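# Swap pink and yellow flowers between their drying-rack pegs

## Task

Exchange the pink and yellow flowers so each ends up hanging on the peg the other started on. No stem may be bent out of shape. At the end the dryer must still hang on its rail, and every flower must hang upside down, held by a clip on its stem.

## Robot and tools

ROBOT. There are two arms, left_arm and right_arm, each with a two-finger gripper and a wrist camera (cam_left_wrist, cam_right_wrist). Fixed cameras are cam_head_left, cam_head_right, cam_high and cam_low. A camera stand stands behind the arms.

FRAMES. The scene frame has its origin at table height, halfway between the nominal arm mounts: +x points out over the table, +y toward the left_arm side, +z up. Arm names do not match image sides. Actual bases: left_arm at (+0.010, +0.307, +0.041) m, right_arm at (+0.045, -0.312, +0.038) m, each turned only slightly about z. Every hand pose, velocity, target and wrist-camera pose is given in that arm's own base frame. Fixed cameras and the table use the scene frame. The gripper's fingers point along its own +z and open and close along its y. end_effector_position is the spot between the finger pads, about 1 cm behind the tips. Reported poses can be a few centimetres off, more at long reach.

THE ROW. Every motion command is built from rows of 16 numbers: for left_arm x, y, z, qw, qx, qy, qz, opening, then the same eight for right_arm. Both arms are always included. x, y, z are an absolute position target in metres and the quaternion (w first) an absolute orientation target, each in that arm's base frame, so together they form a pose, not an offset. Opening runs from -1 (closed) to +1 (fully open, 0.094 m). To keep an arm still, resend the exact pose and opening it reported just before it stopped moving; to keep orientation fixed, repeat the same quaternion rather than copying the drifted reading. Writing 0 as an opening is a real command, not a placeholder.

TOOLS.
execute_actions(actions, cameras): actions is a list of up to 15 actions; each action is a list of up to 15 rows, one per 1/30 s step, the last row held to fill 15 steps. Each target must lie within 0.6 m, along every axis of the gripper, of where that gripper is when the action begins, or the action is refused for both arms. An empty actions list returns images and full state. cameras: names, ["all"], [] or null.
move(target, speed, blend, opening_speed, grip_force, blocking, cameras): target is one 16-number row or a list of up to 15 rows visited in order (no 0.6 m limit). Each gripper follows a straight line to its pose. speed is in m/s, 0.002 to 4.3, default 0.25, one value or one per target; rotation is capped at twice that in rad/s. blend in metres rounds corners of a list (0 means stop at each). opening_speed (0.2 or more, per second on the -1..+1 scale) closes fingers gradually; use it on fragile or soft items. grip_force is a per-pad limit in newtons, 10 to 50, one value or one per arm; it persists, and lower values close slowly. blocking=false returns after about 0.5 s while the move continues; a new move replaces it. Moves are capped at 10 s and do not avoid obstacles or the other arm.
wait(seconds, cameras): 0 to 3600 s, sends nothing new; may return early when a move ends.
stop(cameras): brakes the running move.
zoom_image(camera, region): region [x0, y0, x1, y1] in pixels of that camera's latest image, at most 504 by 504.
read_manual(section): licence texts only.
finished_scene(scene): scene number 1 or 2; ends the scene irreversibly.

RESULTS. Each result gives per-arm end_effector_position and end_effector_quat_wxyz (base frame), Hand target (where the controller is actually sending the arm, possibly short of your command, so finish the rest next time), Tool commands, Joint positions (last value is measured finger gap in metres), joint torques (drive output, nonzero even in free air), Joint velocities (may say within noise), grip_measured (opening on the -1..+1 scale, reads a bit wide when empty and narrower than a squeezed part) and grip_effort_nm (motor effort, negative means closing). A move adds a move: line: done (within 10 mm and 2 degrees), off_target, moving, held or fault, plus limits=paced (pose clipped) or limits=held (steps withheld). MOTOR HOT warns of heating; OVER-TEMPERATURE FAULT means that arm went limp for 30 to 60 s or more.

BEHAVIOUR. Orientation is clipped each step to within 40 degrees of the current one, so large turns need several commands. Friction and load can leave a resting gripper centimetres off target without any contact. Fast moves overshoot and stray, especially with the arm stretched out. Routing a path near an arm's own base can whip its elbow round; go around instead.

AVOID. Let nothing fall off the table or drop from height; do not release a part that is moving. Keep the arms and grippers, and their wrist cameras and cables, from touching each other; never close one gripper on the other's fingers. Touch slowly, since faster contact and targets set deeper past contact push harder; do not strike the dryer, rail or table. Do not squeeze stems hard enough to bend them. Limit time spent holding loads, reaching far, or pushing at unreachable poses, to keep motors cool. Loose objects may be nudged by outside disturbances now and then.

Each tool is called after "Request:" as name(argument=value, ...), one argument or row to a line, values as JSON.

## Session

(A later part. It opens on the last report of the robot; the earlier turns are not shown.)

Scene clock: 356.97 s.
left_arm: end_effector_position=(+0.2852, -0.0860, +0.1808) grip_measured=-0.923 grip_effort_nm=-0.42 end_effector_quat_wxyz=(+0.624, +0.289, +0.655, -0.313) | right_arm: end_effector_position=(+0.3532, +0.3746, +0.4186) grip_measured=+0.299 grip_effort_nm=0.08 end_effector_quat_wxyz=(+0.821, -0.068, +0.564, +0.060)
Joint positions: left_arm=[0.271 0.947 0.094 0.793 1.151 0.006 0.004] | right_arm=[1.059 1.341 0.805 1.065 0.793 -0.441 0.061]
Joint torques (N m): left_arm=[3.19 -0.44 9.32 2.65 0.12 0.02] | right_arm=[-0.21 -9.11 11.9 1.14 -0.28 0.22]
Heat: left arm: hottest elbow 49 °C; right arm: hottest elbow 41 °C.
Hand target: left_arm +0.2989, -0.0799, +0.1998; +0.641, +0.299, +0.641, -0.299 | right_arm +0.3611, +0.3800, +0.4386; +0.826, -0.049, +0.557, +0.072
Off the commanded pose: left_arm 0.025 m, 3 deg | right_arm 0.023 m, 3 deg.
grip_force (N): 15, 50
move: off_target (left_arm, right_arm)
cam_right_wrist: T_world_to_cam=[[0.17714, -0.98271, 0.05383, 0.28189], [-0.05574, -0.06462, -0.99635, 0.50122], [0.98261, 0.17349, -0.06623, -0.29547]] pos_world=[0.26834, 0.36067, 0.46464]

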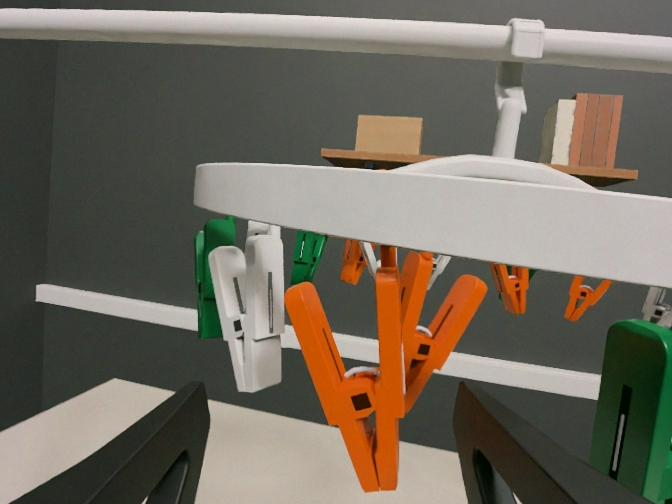

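Request:
move(
  target=[0.30,-0.08,0.20,0.6409,0.2988,0.6409,-0.2988,-1,0.379,0.3815,0.455,0.8259,-0.0488,0.5571,0.0723,0.3],
  speed=0.08,
  cameras=["cam_right_wrist"],
)

Scene clock: 362.13 s.
left_arm: end_effector_position=(+0.2852, -0.0860, +0.1808) grip_measured=-0.923 grip_effort_nm=-0.42 end_effector_quat_wxyz=(+0.624, +0.289, +0.655, -0.313) | right_arm: end_effector_position=(+0.3702, +0.3760, +0.4327) grip_measured=+0.299 grip_effort_nm=0.07 end_effector_quat_wxyz=(+0.820, -0.068, +0.565, +0.060)
Joint positions: left_arm=[0.271 0.947 0.094 0.793 1.151 0.006 0.004] | right_arm=[1.024 1.341 0.853 0.997 0.764 -0.415 0.061]
Joint torques (N m): left_arm=[3.19 -0.44 9.32 2.65 0.12 0.01] | right_arm=[-0.03 -9.7 12.27 1.18 -0.28 0.22]
Heat: left arm: hottest elbow 48 °C; right arm: hottest elbow 41 °C.
Hand target: left_arm +0.2989, -0.0799, +0.1998; +0.641, +0.299, +0.641, -0.299 | right_arm +0.3779, +0.3804, +0.4545; +0.826, -0.049, +0.557, +0.072
Off the commanded pose: left_arm 0.025 m, 3 deg | right_arm 0.025 m, 3 deg.
grip_force (N): 15, 50
move: off_target (left_arm, right_arm)
cam_right_wrist: T_world_to_cam=[[0.17713, -0.98268, 0.05441, 0.27927], [-0.05811, -0.06563, -0.99615, 0.51756], [0.98247, 0.17329, -0.06873, -0.31027]] pos_world=[0.28544, 0.36217, 0.47904]

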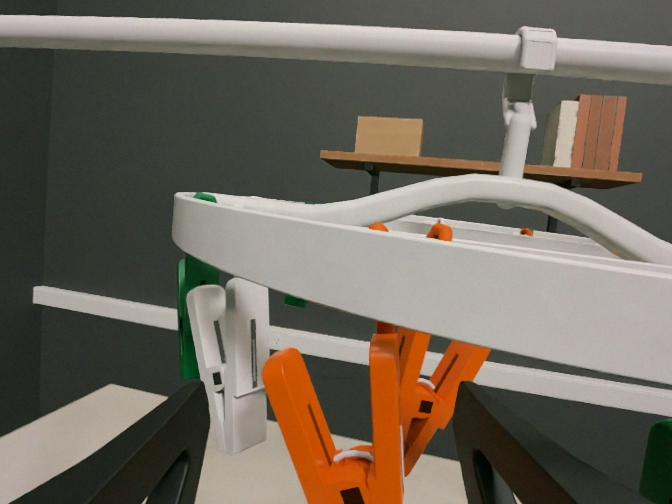

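Request:
move(
  target=[0.30,-0.08,0.20,0.6409,0.2988,0.6409,-0.2988,-1,0.379,0.3815,0.457,0.8259,-0.0488,0.5571,0.0723,-0.75],
  opening_speed=0.5,
  cameras=["cam_right_wrist","cam_high","cam_low"],
)

Request:
zoom_image(
  camera="cam_high",
  region=[180, 170, 250, 240],
)

Request:
zoom_image(
  camera="cam_low",
  region=[330, 150, 410, 230],
)

Scene clock: 368.07 s.
left_arm: end_effector_position=(+0.2852, -0.0860, +0.1808) grip_measured=-0.923 grip_effort_nm=-0.42 end_effector_quat_wxyz=(+0.624, +0.289, +0.655, -0.313) | right_arm: end_effector_position=(+0.3713, +0.3764, +0.4346) grip_measured=-0.575 grip_effort_nm=-1.02 end_effector_quat_wxyz=(+0.820, -0.068, +0.565, +0.060)
Joint positions: left_arm=[0.271 0.947 0.094 0.793 1.151 0.006 0.004] | right_arm=[1.023 1.341 0.858 0.99 0.763 -0.413 0.02]
Joint torques (N m): left_arm=[3.19 -0.5 9.32 2.65 0.13 0.01] | right_arm=[-0.15 -9.82 12.16 1.2 -0.26 0.19]
Heat: left arm: hottest elbow 48 °C; right arm: hottest elbow 43 °C.
Hand target: left_arm +0.2989, -0.0799, +0.1998; +0.641, +0.299, +0.641, -0.299 | right_arm +0.3780, +0.3805, +0.4564; +0.826, -0.049, +0.557, +0.072
Off the commanded pose: left_arm 0.025 m, 3 deg | right_arm 0.024 m, 3 deg.
grip_force (N): 15, 50
move: off_target (left_arm, right_arm)
cam_right_wrist: T_world_to_cam=[[0.17699, -0.98276, 0.05346, 0.27989], [-0.05847, -0.06472, -0.99619, 0.51933], [0.98247, 0.17319, -0.06892, -0.31117]] pos_world=[0.28654, 0.36257, 0.48094]
Images, in order (width x height): cam_high 672x504, cam_low 672x504, cam_right_wrist 672x504.

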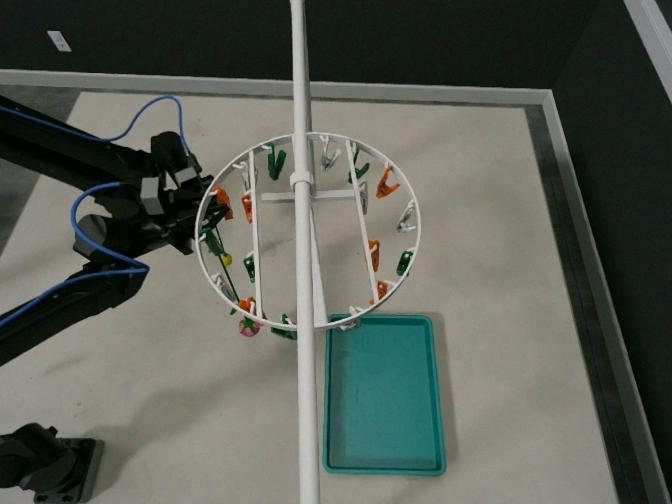

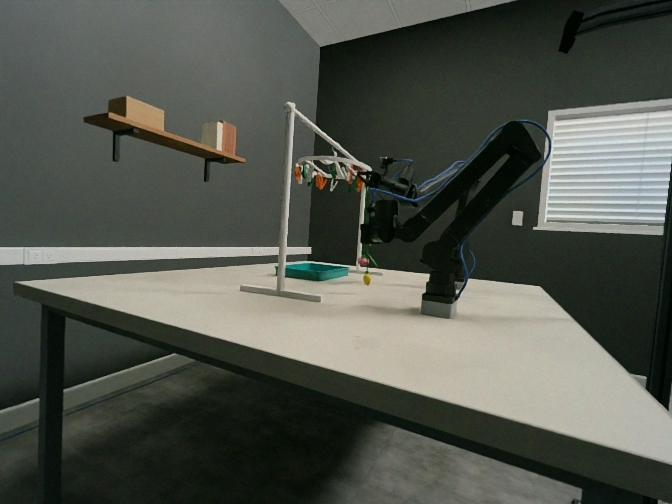

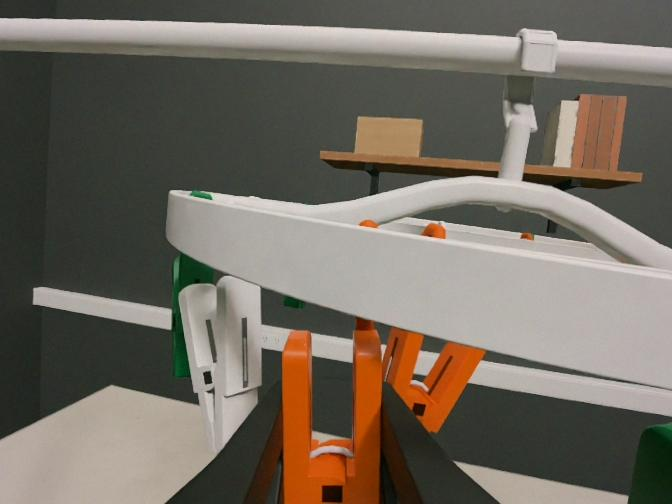

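Scaled by 7.200 from the camera's image (finer frame: 960x720).

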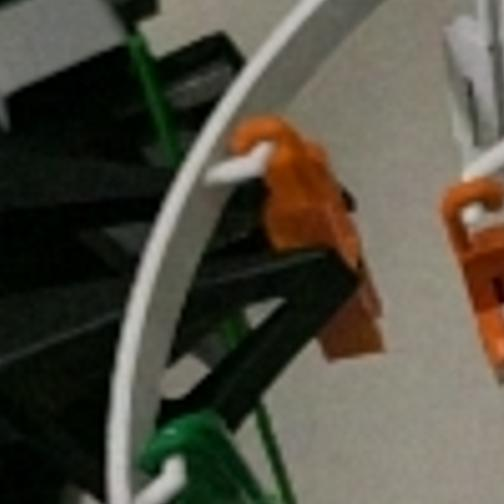

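Scaled by 6.300 from the camera's image (finer frame: 960x720).

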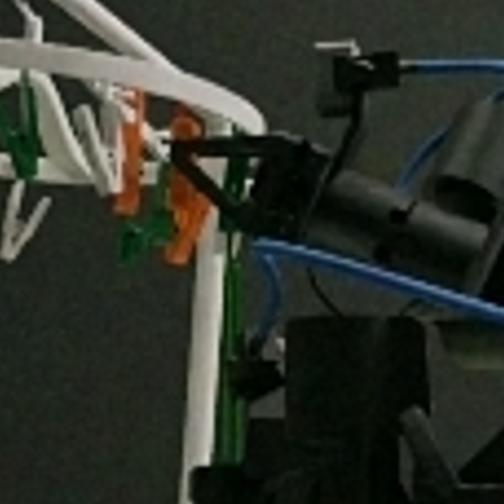

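Request:
move(
  target=[0.388,-0.196,0.203,0.6409,0.2988,0.6409,-0.2988,-1,0.379,0.3815,0.457,0.8259,-0.0488,0.5571,0.0723,-0.75],
  speed=0.08,
  cameras=["cam_left_wrist","cam_high","cam_low"],
)

Request:
zoom_image(
  camera="cam_high",
  region=[180, 170, 250, 240],
)

Request:
zoom_image(
  camera="cam_low",
  region=[330, 150, 410, 230],
)

Scene clock: 384.83 s.
left_arm: end_effector_position=(+0.3737, -0.1890, +0.1842) grip_measured=-0.923 grip_effort_nm=-0.42 end_effector_quat_wxyz=(+0.623, +0.293, +0.660, -0.300) | right_arm: end_effector_position=(+0.3713, +0.3764, +0.4346) grip_measured=-0.576 grip_effort_nm=-1.03 end_effector_quat_wxyz=(+0.820, -0.068, +0.565, +0.060)
Joint positions: left_arm=[-0.211 1.285 0.306 0.923 0.656 0.002 0.004] | right_arm=[1.023 1.341 0.858 0.99 0.763 -0.413 0.02]
Joint torques (N m): left_arm=[1.85 -4.07 8.62 2.96 -0.09 0.02] | right_arm=[0.03 -9.82 12.18 1.24 -0.26 0.2]
Heat: left arm: hottest elbow 48 °C; right arm: hottest elbow 46 °C.
Hand target: left_arm +0.3868, -0.1955, +0.2032; +0.641, +0.299, +0.641, -0.299 | right_arm +0.3780, +0.3805, +0.4564; +0.826, -0.049, +0.557, +0.072
Off the commanded pose: left_arm 0.025 m, 3 deg | right_arm 0.024 m, 3 deg.
grip_force (N): 15, 50
move: off_target (left_arm, right_arm)
cam_left_wrist: T_world_to_cam=[[-0.75866, -0.65125, 0.01723, 0.15719], [-0.31144, 0.33931, -0.88762, 0.38189], [0.57222, -0.67877, -0.46025, -0.16505]] pos_world=[0.33264, -0.13924, 0.2603]
Images, in order (width x height): cam_high 672x504, cam_low 672x504, cam_left_wrist 672x504.

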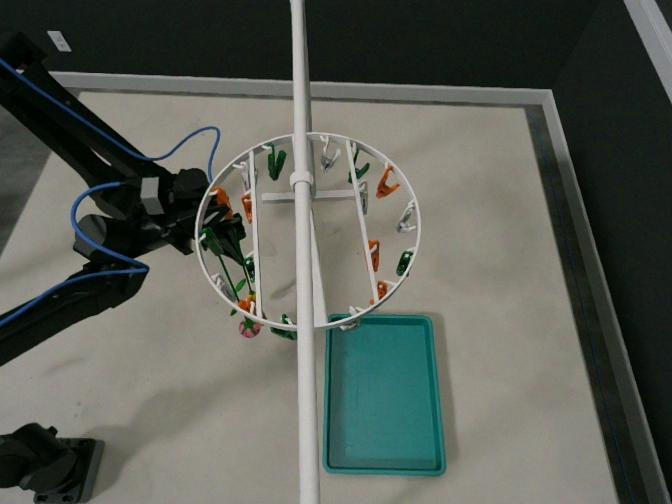

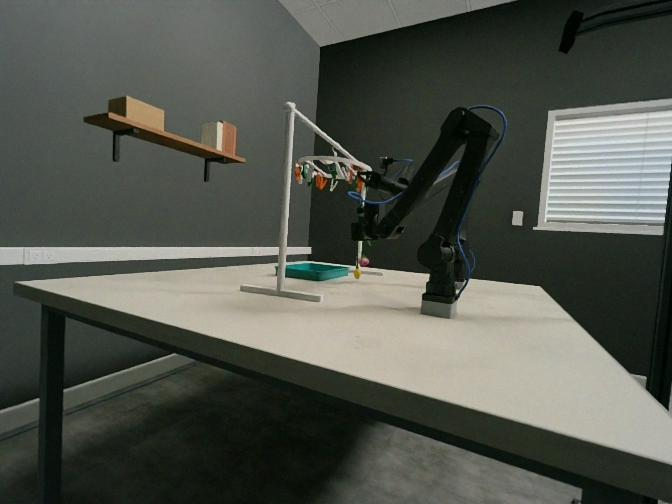

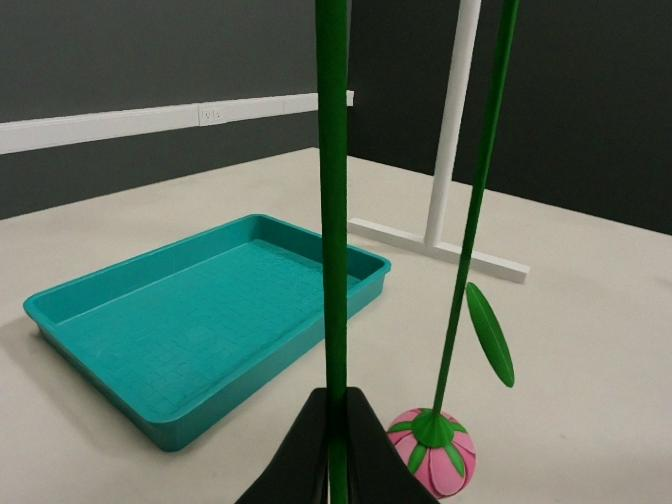

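Scaled by 7.200 from the camera's image (finer frame: 960x720).

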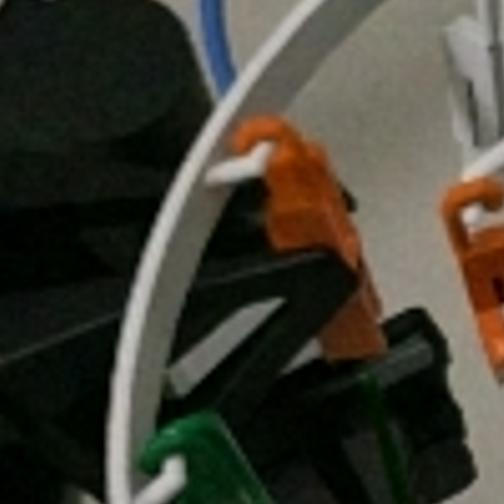

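Scaled by 6.300 from the camera's image (finer frame: 960x720).

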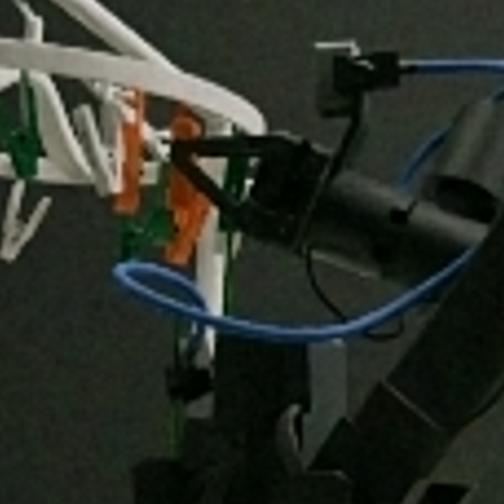

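Request:
move(
  target=[0.392,-0.200,0.237,0.6409,0.2988,0.6409,-0.2988,-1,0.379,0.3815,0.457,0.8259,-0.0488,0.5571,0.0723,-0.75],
  speed=0.06,
  cameras=["cam_left_wrist","cam_high","cam_low"],
)

Request:
zoom_image(
  camera="cam_high",
  region=[200, 190, 250, 240],
)

Request:
zoom_image(
  camera="cam_low",
  region=[330, 150, 390, 210],
)

Scene clock: 391.03 s.
left_arm: end_effector_position=(+0.3801, -0.1931, +0.2109) grip_measured=-0.923 grip_effort_nm=-0.42 end_effector_quat_wxyz=(+0.624, +0.293, +0.660, -0.300) | right_arm: end_effector_position=(+0.3713, +0.3764, +0.4346) grip_measured=-0.576 grip_effort_nm=-1.03 end_effector_quat_wxyz=(+0.820, -0.068, +0.565, +0.060)
Joint positions: left_arm=[-0.221 1.197 0.352 0.791 0.645 0.001 0.004] | right_arm=[1.023 1.341 0.858 0.99 0.763 -0.413 0.02]
Joint torques (N m): left_arm=[1.85 -5.77 9.76 1.8 -0.08 0.04] | right_arm=[0.09 -9.76 12.11 1.2 -0.26 0.19]
Heat: left arm: hottest elbow 48 °C; right arm: hottest elbow 47 °C.
Hand target: left_arm +0.3905, -0.1994, +0.2372; +0.641, +0.299, +0.641, -0.299 | right_arm +0.3780, +0.3805, +0.4564; +0.826, -0.049, +0.557, +0.072
Off the commanded pose: left_arm 0.030 m, 3 deg | right_arm 0.024 m, 3 deg.
grip_force (N): 15, 50
move: off_target (left_arm, right_arm)
cam_left_wrist: T_world_to_cam=[[-0.75819, -0.65182, 0.01658, 0.15878], [-0.3104, 0.33846, -0.88831, 0.40842], [0.57341, -0.67866, -0.45894, -0.15988]] pos_world=[0.33883, -0.14324, 0.2868]
Images, in order (width x height): cam_high 672x504, cam_low 672x504, cam_left_wrist 672x504.

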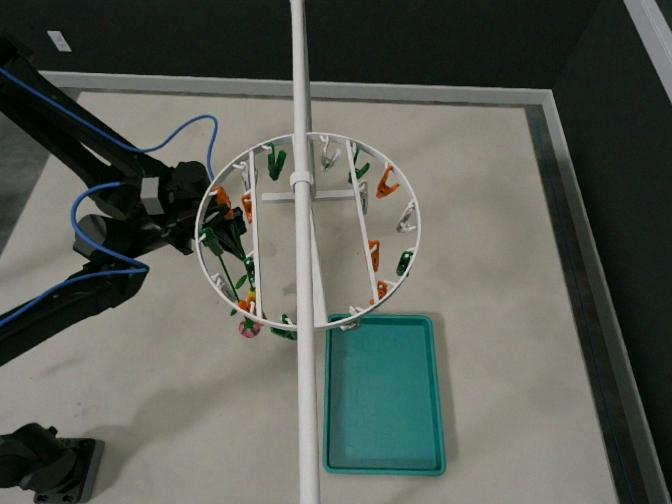

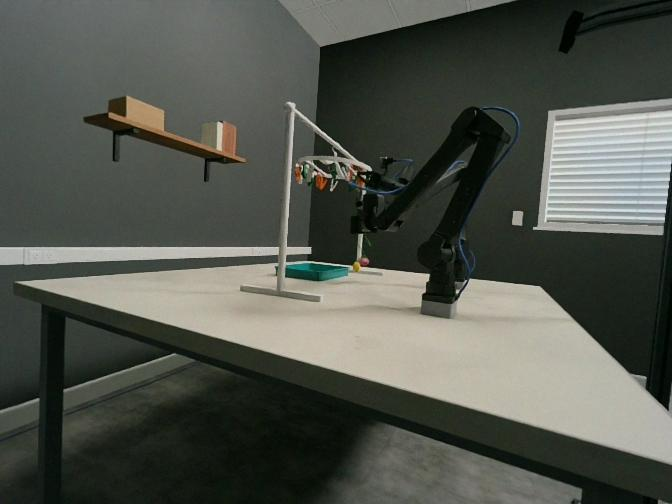

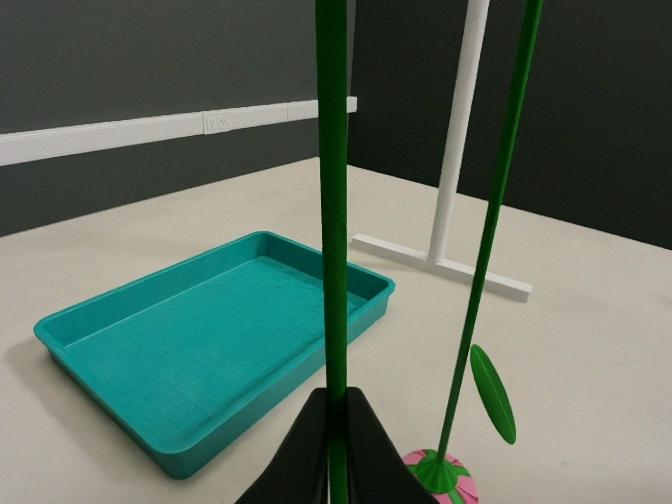

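Scaled by 10.080 from the camera's image (finer frame: 960x720).

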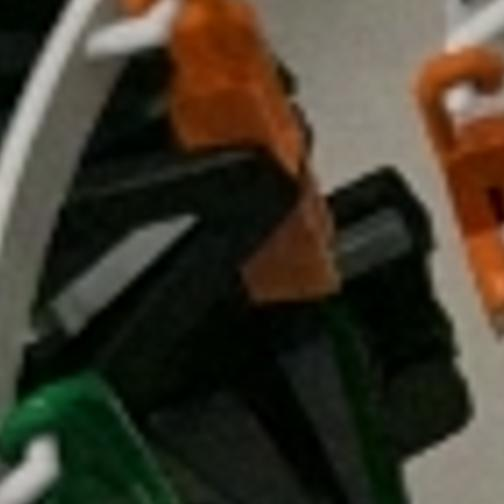

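Scaled by 8.400 from the camera's image (finer frame: 960x720).

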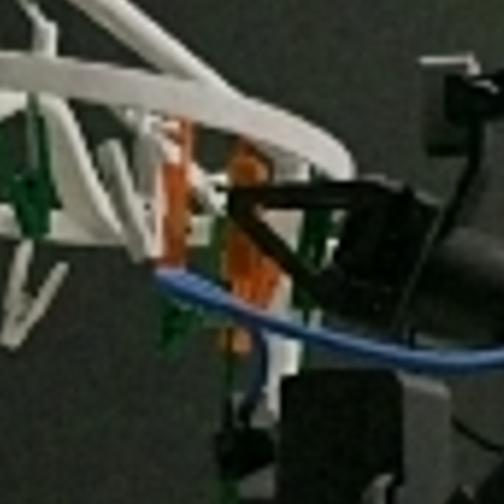

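Request:
move(
  target=[
    [0.386,-0.200,0.237,0.6409,0.2988,0.6409,-0.2988,-1,0.379,0.3815,0.457,0.8259,-0.0488,0.5571,0.0723,-0.75],
    [0.385,-0.200,0.262,0.6409,0.2988,0.6409,-0.2988,-1,0.379,0.3815,0.457,0.8259,-0.0488,0.5571,0.0723,-0.75],
  ],
  speed=0.06,
  cameras=["cam_left_wrist","cam_high","cam_low"],
)

Request:
zoom_image(
  camera="cam_high",
  region=[200, 190, 250, 240],
)

Request:
zoom_image(
  camera="cam_low",
  region=[330, 150, 390, 210],
)

Scene clock: 397.53 s.
left_arm: end_effector_position=(+0.3739, -0.1931, +0.2331) grip_measured=-0.923 grip_effort_nm=-0.42 end_effector_quat_wxyz=(+0.623, +0.293, +0.661, -0.300) | right_arm: end_effector_position=(+0.3713, +0.3764, +0.4346) grip_measured=-0.576 grip_effort_nm=-1.03 end_effector_quat_wxyz=(+0.820, -0.068, +0.565, +0.060)
Joint positions: left_arm=[-0.226 1.093 0.369 0.669 0.639 0.001 0.004] | right_arm=[1.023 1.341 0.858 0.99 0.763 -0.413 0.02]
Joint torques (N m): left_arm=[1.85 -5.01 10.69 1.77 -0.08 0.04] | right_arm=[-0.09 -9.82 12.15 1.17 -0.26 0.18]
Heat: left arm: hottest elbow 49 °C; right arm: hottest elbow 48 °C.
Hand target: left_arm +0.3834, -0.1992, +0.2622; +0.641, +0.299, +0.641, -0.299 | right_arm +0.3780, +0.3805, +0.4564; +0.826, -0.049, +0.557, +0.072
Off the commanded pose: left_arm 0.032 m, 3 deg | right_arm 0.024 m, 3 deg.
grip_force (N): 15, 50
move: off_target (left_arm, right_arm)
cam_left_wrist: T_world_to_cam=[[-0.75791, -0.65213, 0.01765, 0.15325], [-0.31242, 0.33909, -0.88736, 0.42694], [0.57269, -0.67805, -0.46074, -0.14528]] pos_world=[0.33274, -0.14334, 0.30921]
Images, in order (width x height): cam_high 672x504, cam_low 672x504, cam_left_wrist 672x504.

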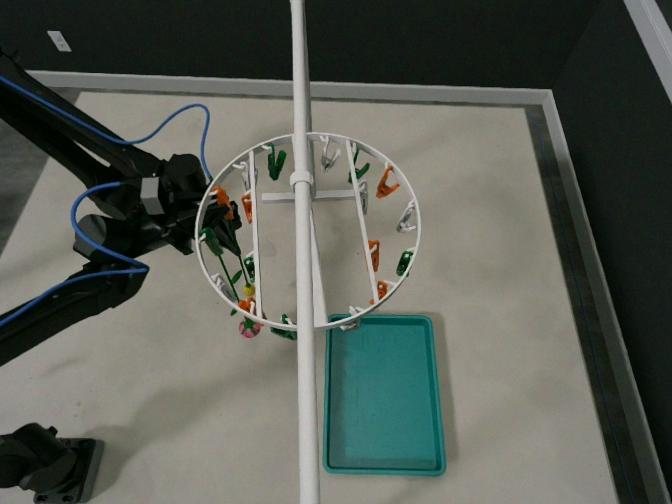

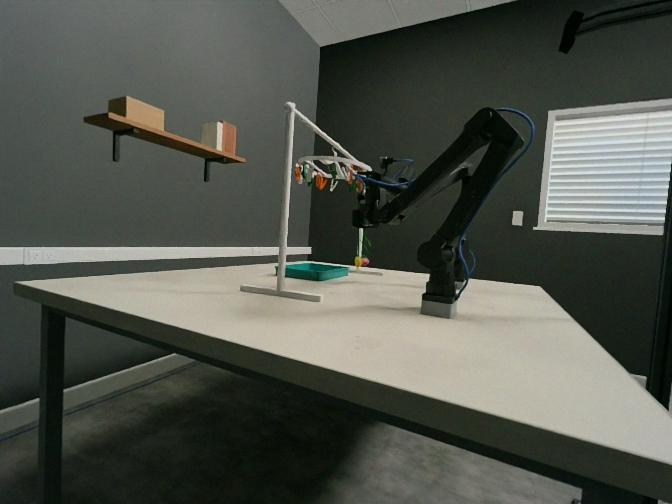

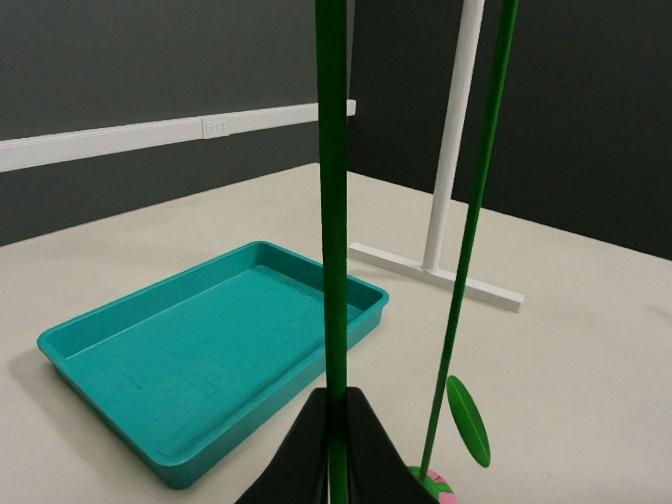

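Scaled by 10.080 from the camera's image (finer frame: 960x720).

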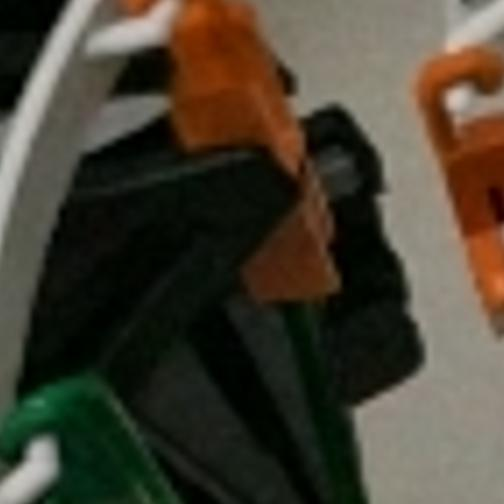

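Scaled by 8.400 from the camera's image (finer frame: 960x720).

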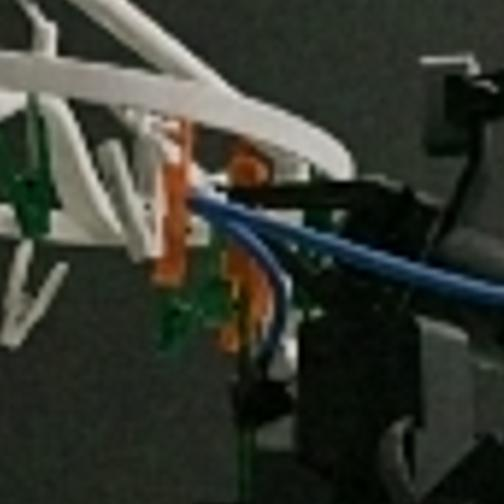

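Request:
move(
  target=[
    [0.385,-0.200,0.212,0.6409,0.2988,0.6409,-0.2988,-1,0.379,0.3815,0.457,0.8259,-0.0488,0.5571,0.0723,-0.75],
    [0.390,-0.210,0.232,0.6409,0.2988,0.6409,-0.2988,-1,0.379,0.3815,0.457,0.8259,-0.0488,0.5571,0.0723,-0.75],
  ],
  speed=0.06,
  cameras=["cam_high","cam_low"],
)

Request:
zoom_image(
  camera="cam_high",
  region=[200, 190, 250, 240],
)

Request:
zoom_image(
  camera="cam_low",
  region=[330, 150, 390, 210],
)

Scene clock: 407.67 s.
left_arm: end_effector_position=(+0.3800, -0.2034, +0.2082) grip_measured=-0.923 grip_effort_nm=-0.42 end_effector_quat_wxyz=(+0.625, +0.294, +0.658, -0.299) | right_arm: end_effector_position=(+0.3713, +0.3764, +0.4346) grip_measured=-0.576 grip_effort_nm=-1.03 end_effector_quat_wxyz=(+0.820, -0.068, +0.565, +0.060)
Joint positions: left_arm=[-0.257 1.218 0.354 0.816 0.61 0.001 0.004] | right_arm=[1.023 1.341 0.858 0.99 0.763 -0.413 0.02]
Joint torques (N m): left_arm=[1.85 -6.07 9.25 1.8 -0.09 0.04] | right_arm=[-0.03 -9.88 12.14 1.22 -0.26 0.19]
Heat: left arm: hottest elbow 50 °C; right arm: hottest elbow 49 °C.
Hand target: left_arm +0.3888, -0.2096, +0.2322; +0.641, +0.299, +0.641, -0.299 | right_arm +0.3780, +0.3805, +0.4564; +0.826, -0.049, +0.557, +0.072
Off the commanded pose: left_arm 0.027 m, 3 deg | right_arm 0.024 m, 3 deg.
grip_force (N): 15, 50
move: off_target (left_arm, right_arm)

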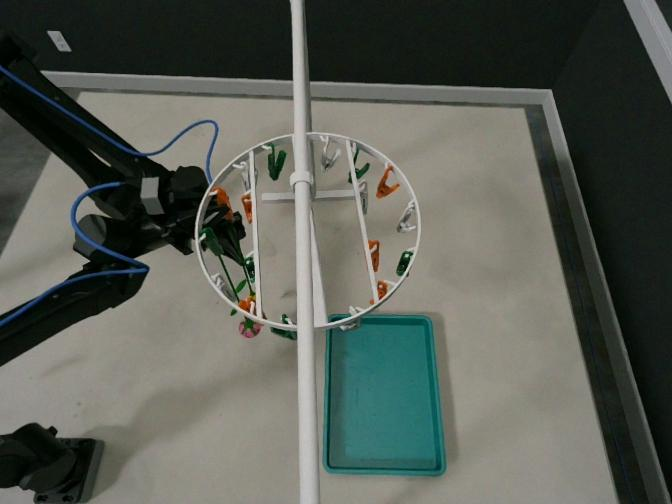

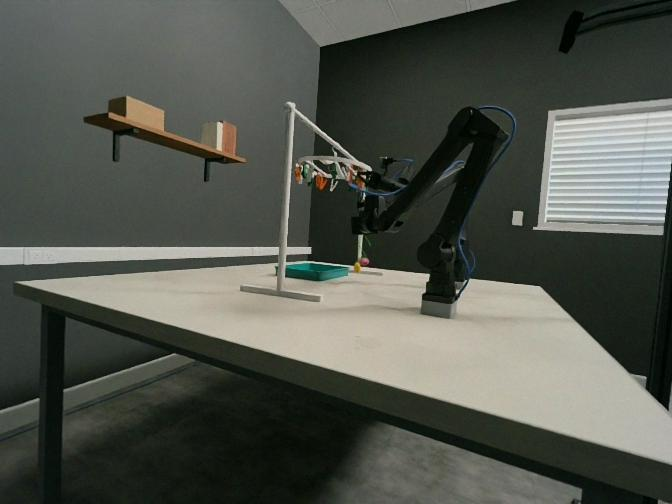

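Scaled by 10.080 from the camera's image (finer frame: 960x720).

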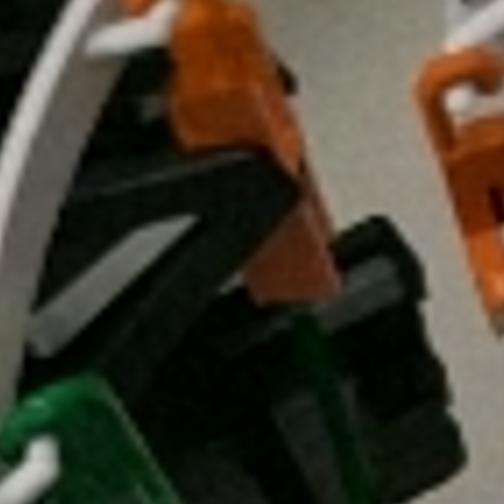

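Scaled by 8.400 from the camera's image (finer frame: 960x720).

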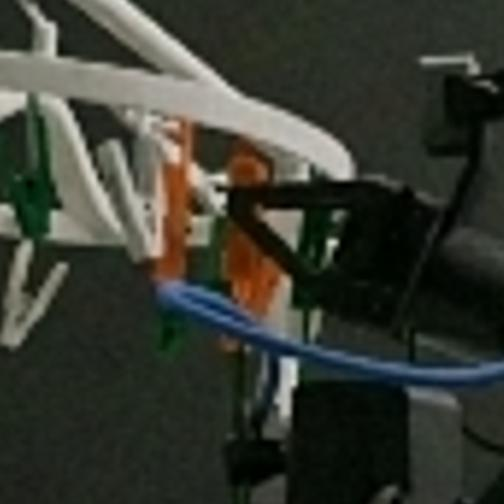

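Request:
move(
  target=[0.390,-0.210,0.258,0.6409,0.2988,0.6409,-0.2988,-1,0.379,0.3815,0.457,0.8259,-0.0488,0.5571,0.0723,-0.75],
  speed=0.05,
  cameras=["cam_high","cam_low","cam_left_wrist"],
)

Request:
zoom_image(
  camera="cam_high",
  region=[200, 190, 250, 240],
)

Request:
zoom_image(
  camera="cam_low",
  region=[330, 150, 390, 210],
)

Scene clock: 419.00 s.
left_arm: end_effector_position=(+0.3786, -0.2031, +0.2290) grip_measured=-0.923 grip_effort_nm=-0.42 end_effector_quat_wxyz=(+0.622, +0.294, +0.661, -0.300) | right_arm: end_effector_position=(+0.3713, +0.3764, +0.4346) grip_measured=-0.576 grip_effort_nm=-1.03 end_effector_quat_wxyz=(+0.820, -0.068, +0.565, +0.060)
Joint positions: left_arm=[-0.257 1.132 0.38 0.696 0.61 0.001 0.004] | right_arm=[1.023 1.341 0.858 0.99 0.763 -0.413 0.02]
Joint torques (N m): left_arm=[1.85 -5.48 10.52 1.69 -0.07 0.03] | right_arm=[0.03 -9.7 12.12 1.21 -0.26 0.18]
Heat: left arm: hottest elbow 52 °C; right arm: hottest elbow 50 °C.
Hand target: left_arm +0.3883, -0.2093, +0.2582; +0.641, +0.299, +0.641, -0.299 | right_arm +0.3780, +0.3805, +0.4564; +0.826, -0.049, +0.557, +0.072
Off the commanded pose: left_arm 0.032 m, 3 deg | right_arm 0.024 m, 3 deg.
grip_force (N): 15, 50
move: off_target (left_arm, right_arm)
cam_left_wrist: T_world_to_cam=[[-0.75866, -0.65128, 0.01658, 0.15107], [-0.31202, 0.3409, -0.88681, 0.42822], [0.57191, -0.67795, -0.46184, -0.15599]] pos_world=[0.33744, -0.15334, 0.30521]

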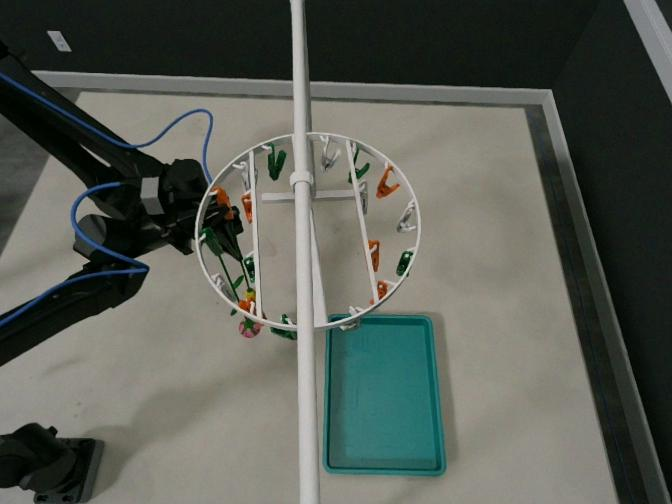

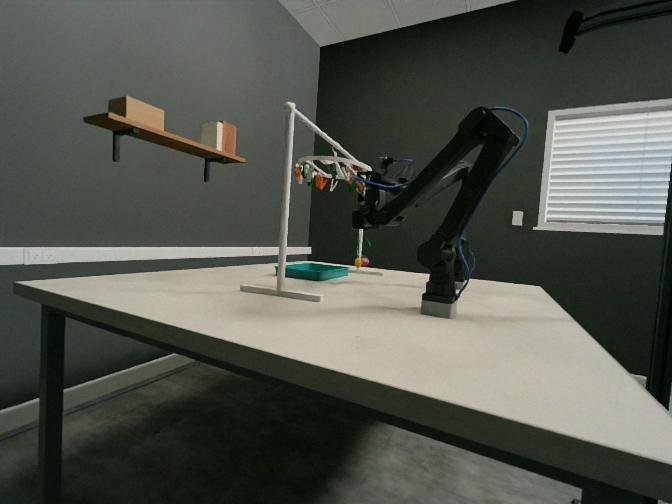

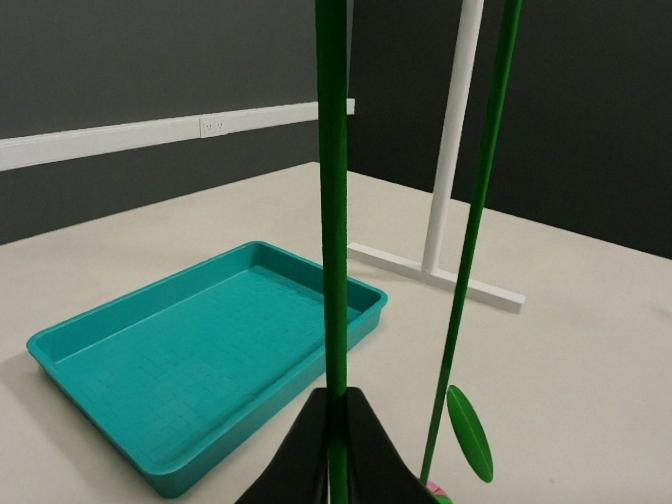

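Scaled by 10.080 from the camera's image (finer frame: 960x720).

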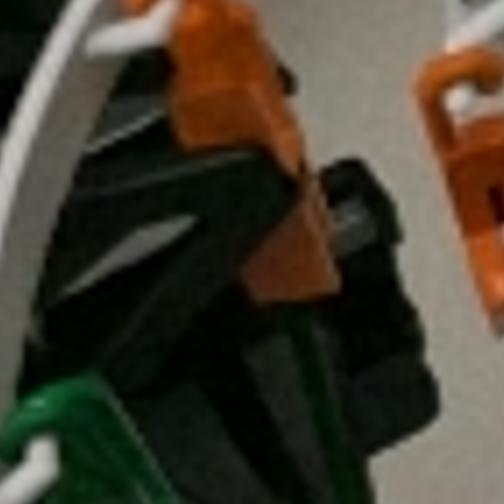

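Scaled by 8.400 from the camera's image (finer frame: 960x720).

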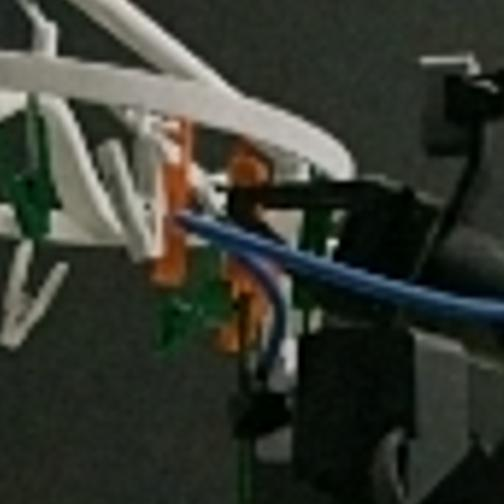

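Request:
zoom_image(
  camera="cam_low",
  region=[346, 170, 370, 200],
)

Request:
zoom_image(
  camera="cam_high",
  region=[215, 205, 245, 235],
)

Scaled by 16.800 from the camera's image (finer frame: 960x720).

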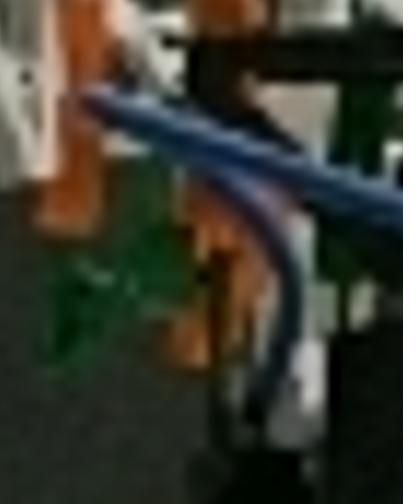

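Scaled by 16.800 from the camera's image (finer frame: 960x720).

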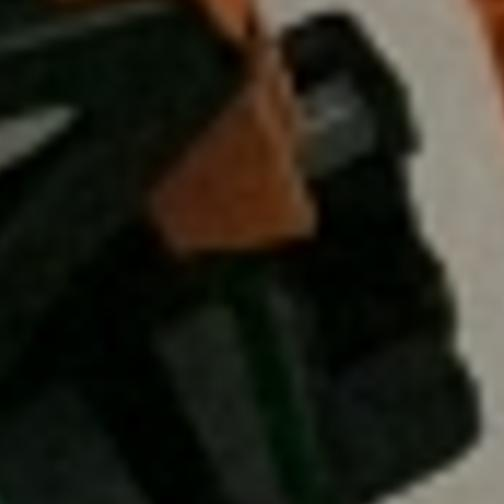

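Request:
move(
  target=[0.390,-0.210,0.258,0.6409,0.2988,0.6409,-0.2988,-1,0.379,0.3815,0.457,0.8259,-0.0488,0.5571,0.0723,-0.1],
  opening_speed=0.3,
  cameras=["cam_right_wrist","cam_left_wrist","cam_high","cam_low"],
)

Request:
zoom_image(
  camera="cam_high",
  region=[200, 180, 250, 240],
)

Request:
zoom_image(
  camera="cam_low",
  region=[340, 160, 376, 205],
)

Scene clock: 440.60 s.
left_arm: end_effector_position=(+0.3785, -0.2031, +0.2290) grip_measured=-0.923 grip_effort_nm=-0.42 end_effector_quat_wxyz=(+0.622, +0.294, +0.661, -0.300) | right_arm: end_effector_position=(+0.3713, +0.3769, +0.4343) grip_measured=-0.102 grip_effort_nm=0.08 end_effector_quat_wxyz=(+0.820, -0.069, +0.566, +0.060)
Joint positions: left_arm=[-0.257 1.132 0.38 0.696 0.61 0.001 0.004] | right_arm=[1.023 1.341 0.858 0.988 0.762 -0.413 0.042]
Joint torques (N m): left_arm=[1.9 -5.42 10.52 1.73 -0.07 0.04] | right_arm=[0.09 -9.99 12.12 1.28 -0.19 0.18]
Heat: left arm: hottest elbow 51 °C; right arm: hottest elbow 52 °C.
Hand target: left_arm +0.3883, -0.2093, +0.2581; +0.641, +0.299, +0.641, -0.299 | right_arm +0.3780, +0.3804, +0.4565; +0.826, -0.049, +0.557, +0.072
Off the commanded pose: left_arm 0.032 m, 3 deg | right_arm 0.024 m, 3 deg.
grip_force (N): 15, 50
move: off_target (left_arm, right_arm)
cam_left_wrist: T_world_to_cam=[[-0.75863, -0.65131, 0.01683, 0.15098], [-0.31241, 0.34098, -0.88664, 0.42832], [0.57173, -0.67789, -0.46216, -0.15582]] pos_world=[0.33744, -0.15334, 0.30521]
cam_right_wrist: T_world_to_cam=[[0.17839, -0.98239, 0.05564, 0.27879], [-0.05902, -0.06713, -0.996, 0.52011], [0.98219, 0.17439, -0.06995, -0.31123]] pos_world=[0.28664, 0.36307, 0.48074]
Images, in order (width x height): cam_high 672x504, cam_low 672x504, cam_left_wrist 672x504, cam_right_wrist 672x504.

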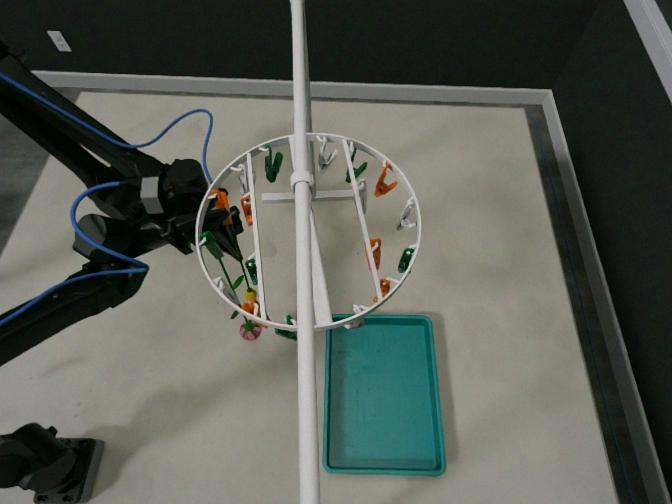

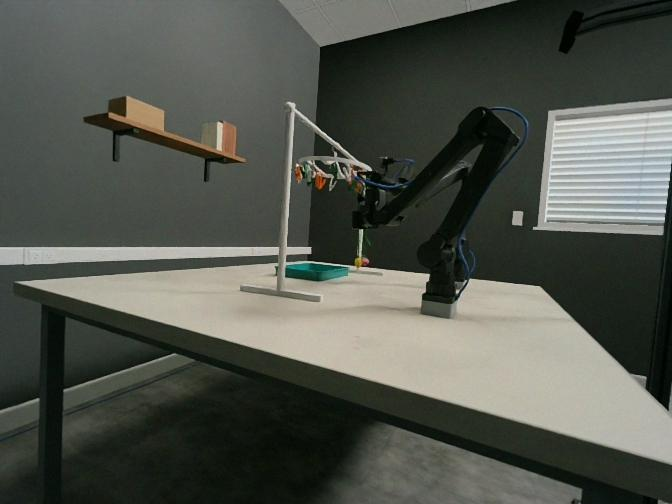

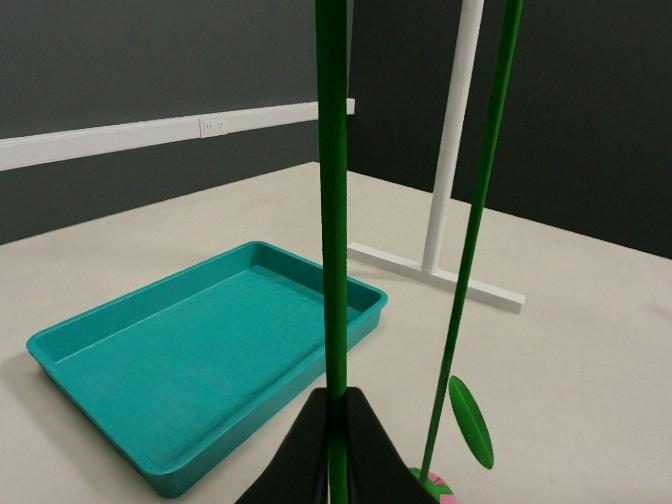

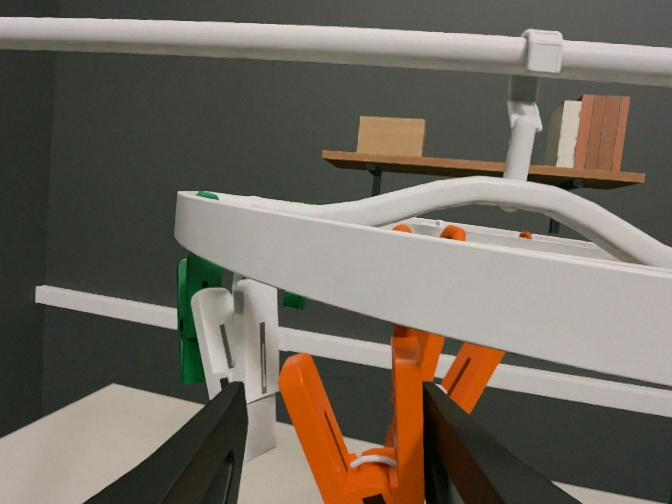

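Scaled by 8.400 from the camera's image (finer frame: 960x720).

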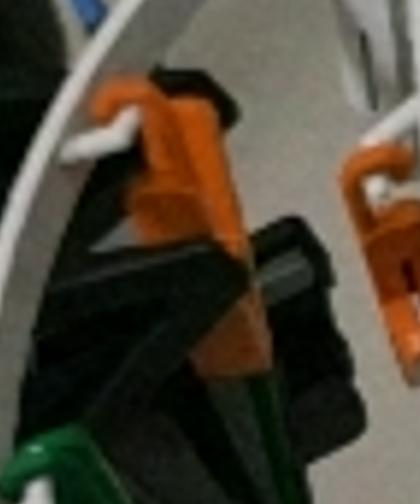

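Scaled by 11.200 from the camera's image (finer frame: 960x720).

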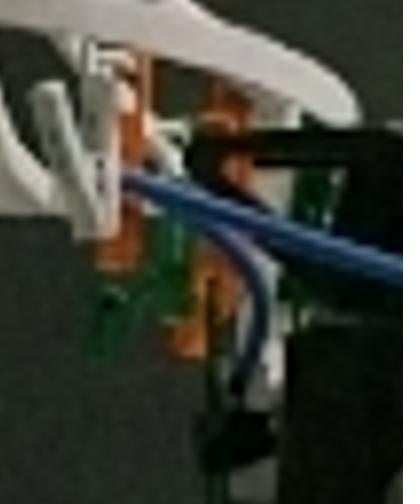

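Request:
move(
  target=[
    [0.390,-0.210,0.258,0.6409,0.2988,0.6409,-0.2988,-1,0.379,0.3815,0.457,0.8259,-0.0488,0.5571,0.0723,0.3],
    [0.390,-0.210,0.258,0.6409,0.2988,0.6409,-0.2988,-1,0.320,0.375,0.43,0.8259,-0.0488,0.5571,0.0723,0.3],
  ],
  speed=0.08,
  cameras=["cam_right_wrist"],
)

Request:
zoom_image(
  camera="cam_right_wrist",
  region=[260, 180, 500, 420],
)

Scene clock: 448.83 s.
left_arm: end_effector_position=(+0.3784, -0.2030, +0.2294) grip_measured=-0.923 grip_effort_nm=-0.42 end_effector_quat_wxyz=(+0.623, +0.294, +0.660, -0.300) | right_arm: end_effector_position=(+0.3255, +0.3767, +0.4304) grip_measured=+0.299 grip_effort_nm=0.08 end_effector_quat_wxyz=(+0.824, -0.046, +0.559, +0.074)
Joint positions: left_arm=[-0.257 1.131 0.38 0.696 0.61 0.001 0.004] | right_arm=[1.128 1.322 0.8 1.127 0.862 -0.476 0.061]
Joint torques (N m): left_arm=[1.9 -5.36 10.52 1.72 -0.07 0.03] | right_arm=[1.32 -10.81 6.99 1.96 -0.18 -0.13]
Heat: left arm: hottest elbow 51 °C; right arm: hottest elbow 52 °C.
Hand target: left_arm +0.3883, -0.2093, +0.2581; +0.641, +0.299, +0.641, -0.299 | right_arm +0.3201, +0.3750, +0.4301; +0.826, -0.049, +0.557, +0.072
Off the commanded pose: left_arm 0.032 m, 3 deg | right_arm 0.006 m, 0 deg.
grip_force (N): 15, 50
move: off_target (left_arm)
cam_right_wrist: T_world_to_cam=[[0.17486, -0.98459, 0.00361, 0.31125], [-0.04766, -0.01213, -0.99879, 0.49025], [0.98344, 0.17448, -0.04905, -0.27597]] pos_world=[0.24034, 0.36055, 0.475]

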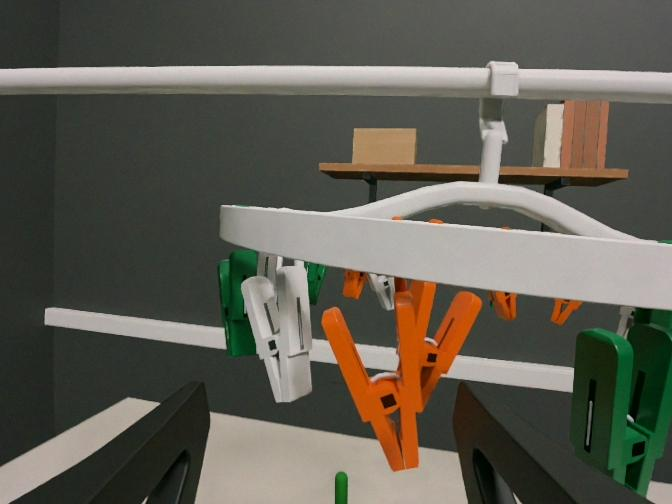

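Scaled by 2.100 from the camera's image (finer frame: 960x720).

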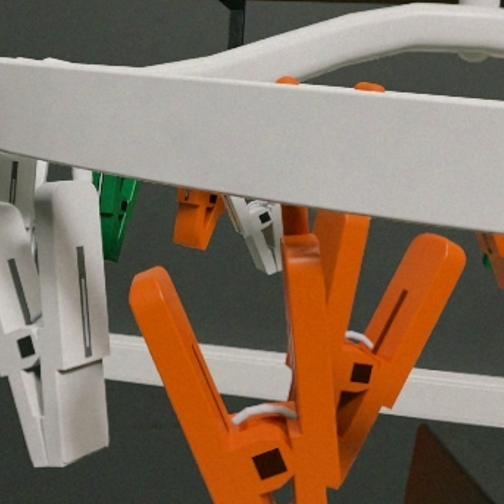

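Request:
zoom_image(
  camera="cam_right_wrist",
  region=[310, 440, 430, 504],
)

Scaled by 4.200 from the camera's image (finer frame: 960x720).

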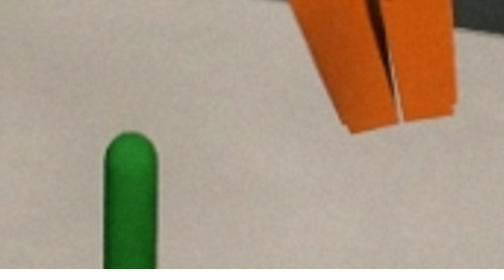

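Request:
move(
  target=[0.3905,-0.2165,0.252,0.6409,0.2988,0.6409,-0.2988,-1,0.320,0.375,0.43,0.8259,-0.0488,0.5571,0.0723,0.3],
  speed=0.05,
  cameras=["cam_right_wrist"],
)

Scene clock: 458.67 s.
left_arm: end_effector_position=(+0.3773, -0.2085, +0.2279) grip_measured=-0.923 grip_effort_nm=-0.42 end_effector_quat_wxyz=(+0.621, +0.294, +0.662, -0.299) | right_arm: end_effector_position=(+0.3255, +0.3767, +0.4304) grip_measured=+0.299 grip_effort_nm=0.08 end_effector_quat_wxyz=(+0.824, -0.046, +0.559, +0.073)
Joint positions: left_arm=[-0.278 1.134 0.38 0.696 0.589 0.001 0.004] | right_arm=[1.128 1.322 0.8 1.127 0.862 -0.477 0.061]
Joint torques (N m): left_arm=[1.85 -3.66 10.26 2.92 -0.08 0.04] | right_arm=[1.26 -10.7 7.01 1.92 -0.19 -0.12]
Heat: left arm: hottest elbow 51 °C; right arm: hottest elbow 49 °C.
Hand target: left_arm +0.3890, -0.2157, +0.2519; +0.641, +0.299, +0.641, -0.299 | right_arm +0.3201, +0.3750, +0.4301; +0.826, -0.049, +0.557, +0.072
Off the commanded pose: left_arm 0.029 m, 3 deg | right_arm 0.006 m, 0 deg.
grip_force (N): 15, 50
move: off_target (left_arm)
cam_right_wrist: T_world_to_cam=[[0.1746, -0.98463, 0.00433, 0.31109], [-0.04755, -0.01283, -0.99879, 0.49048], [0.98349, 0.17419, -0.04906, -0.27588]] pos_world=[0.24034, 0.36065, 0.475]

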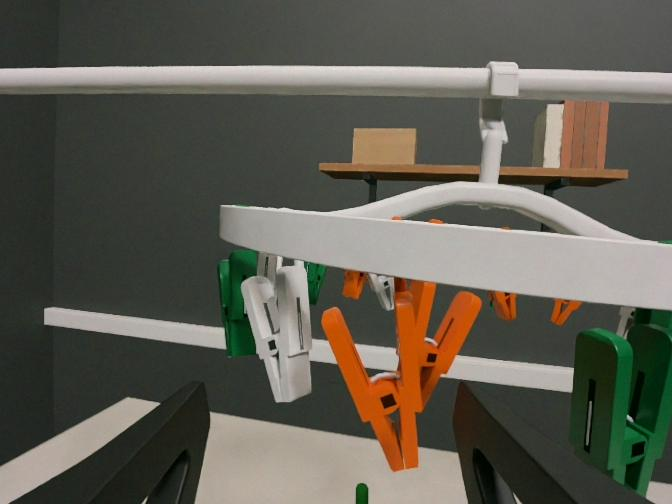

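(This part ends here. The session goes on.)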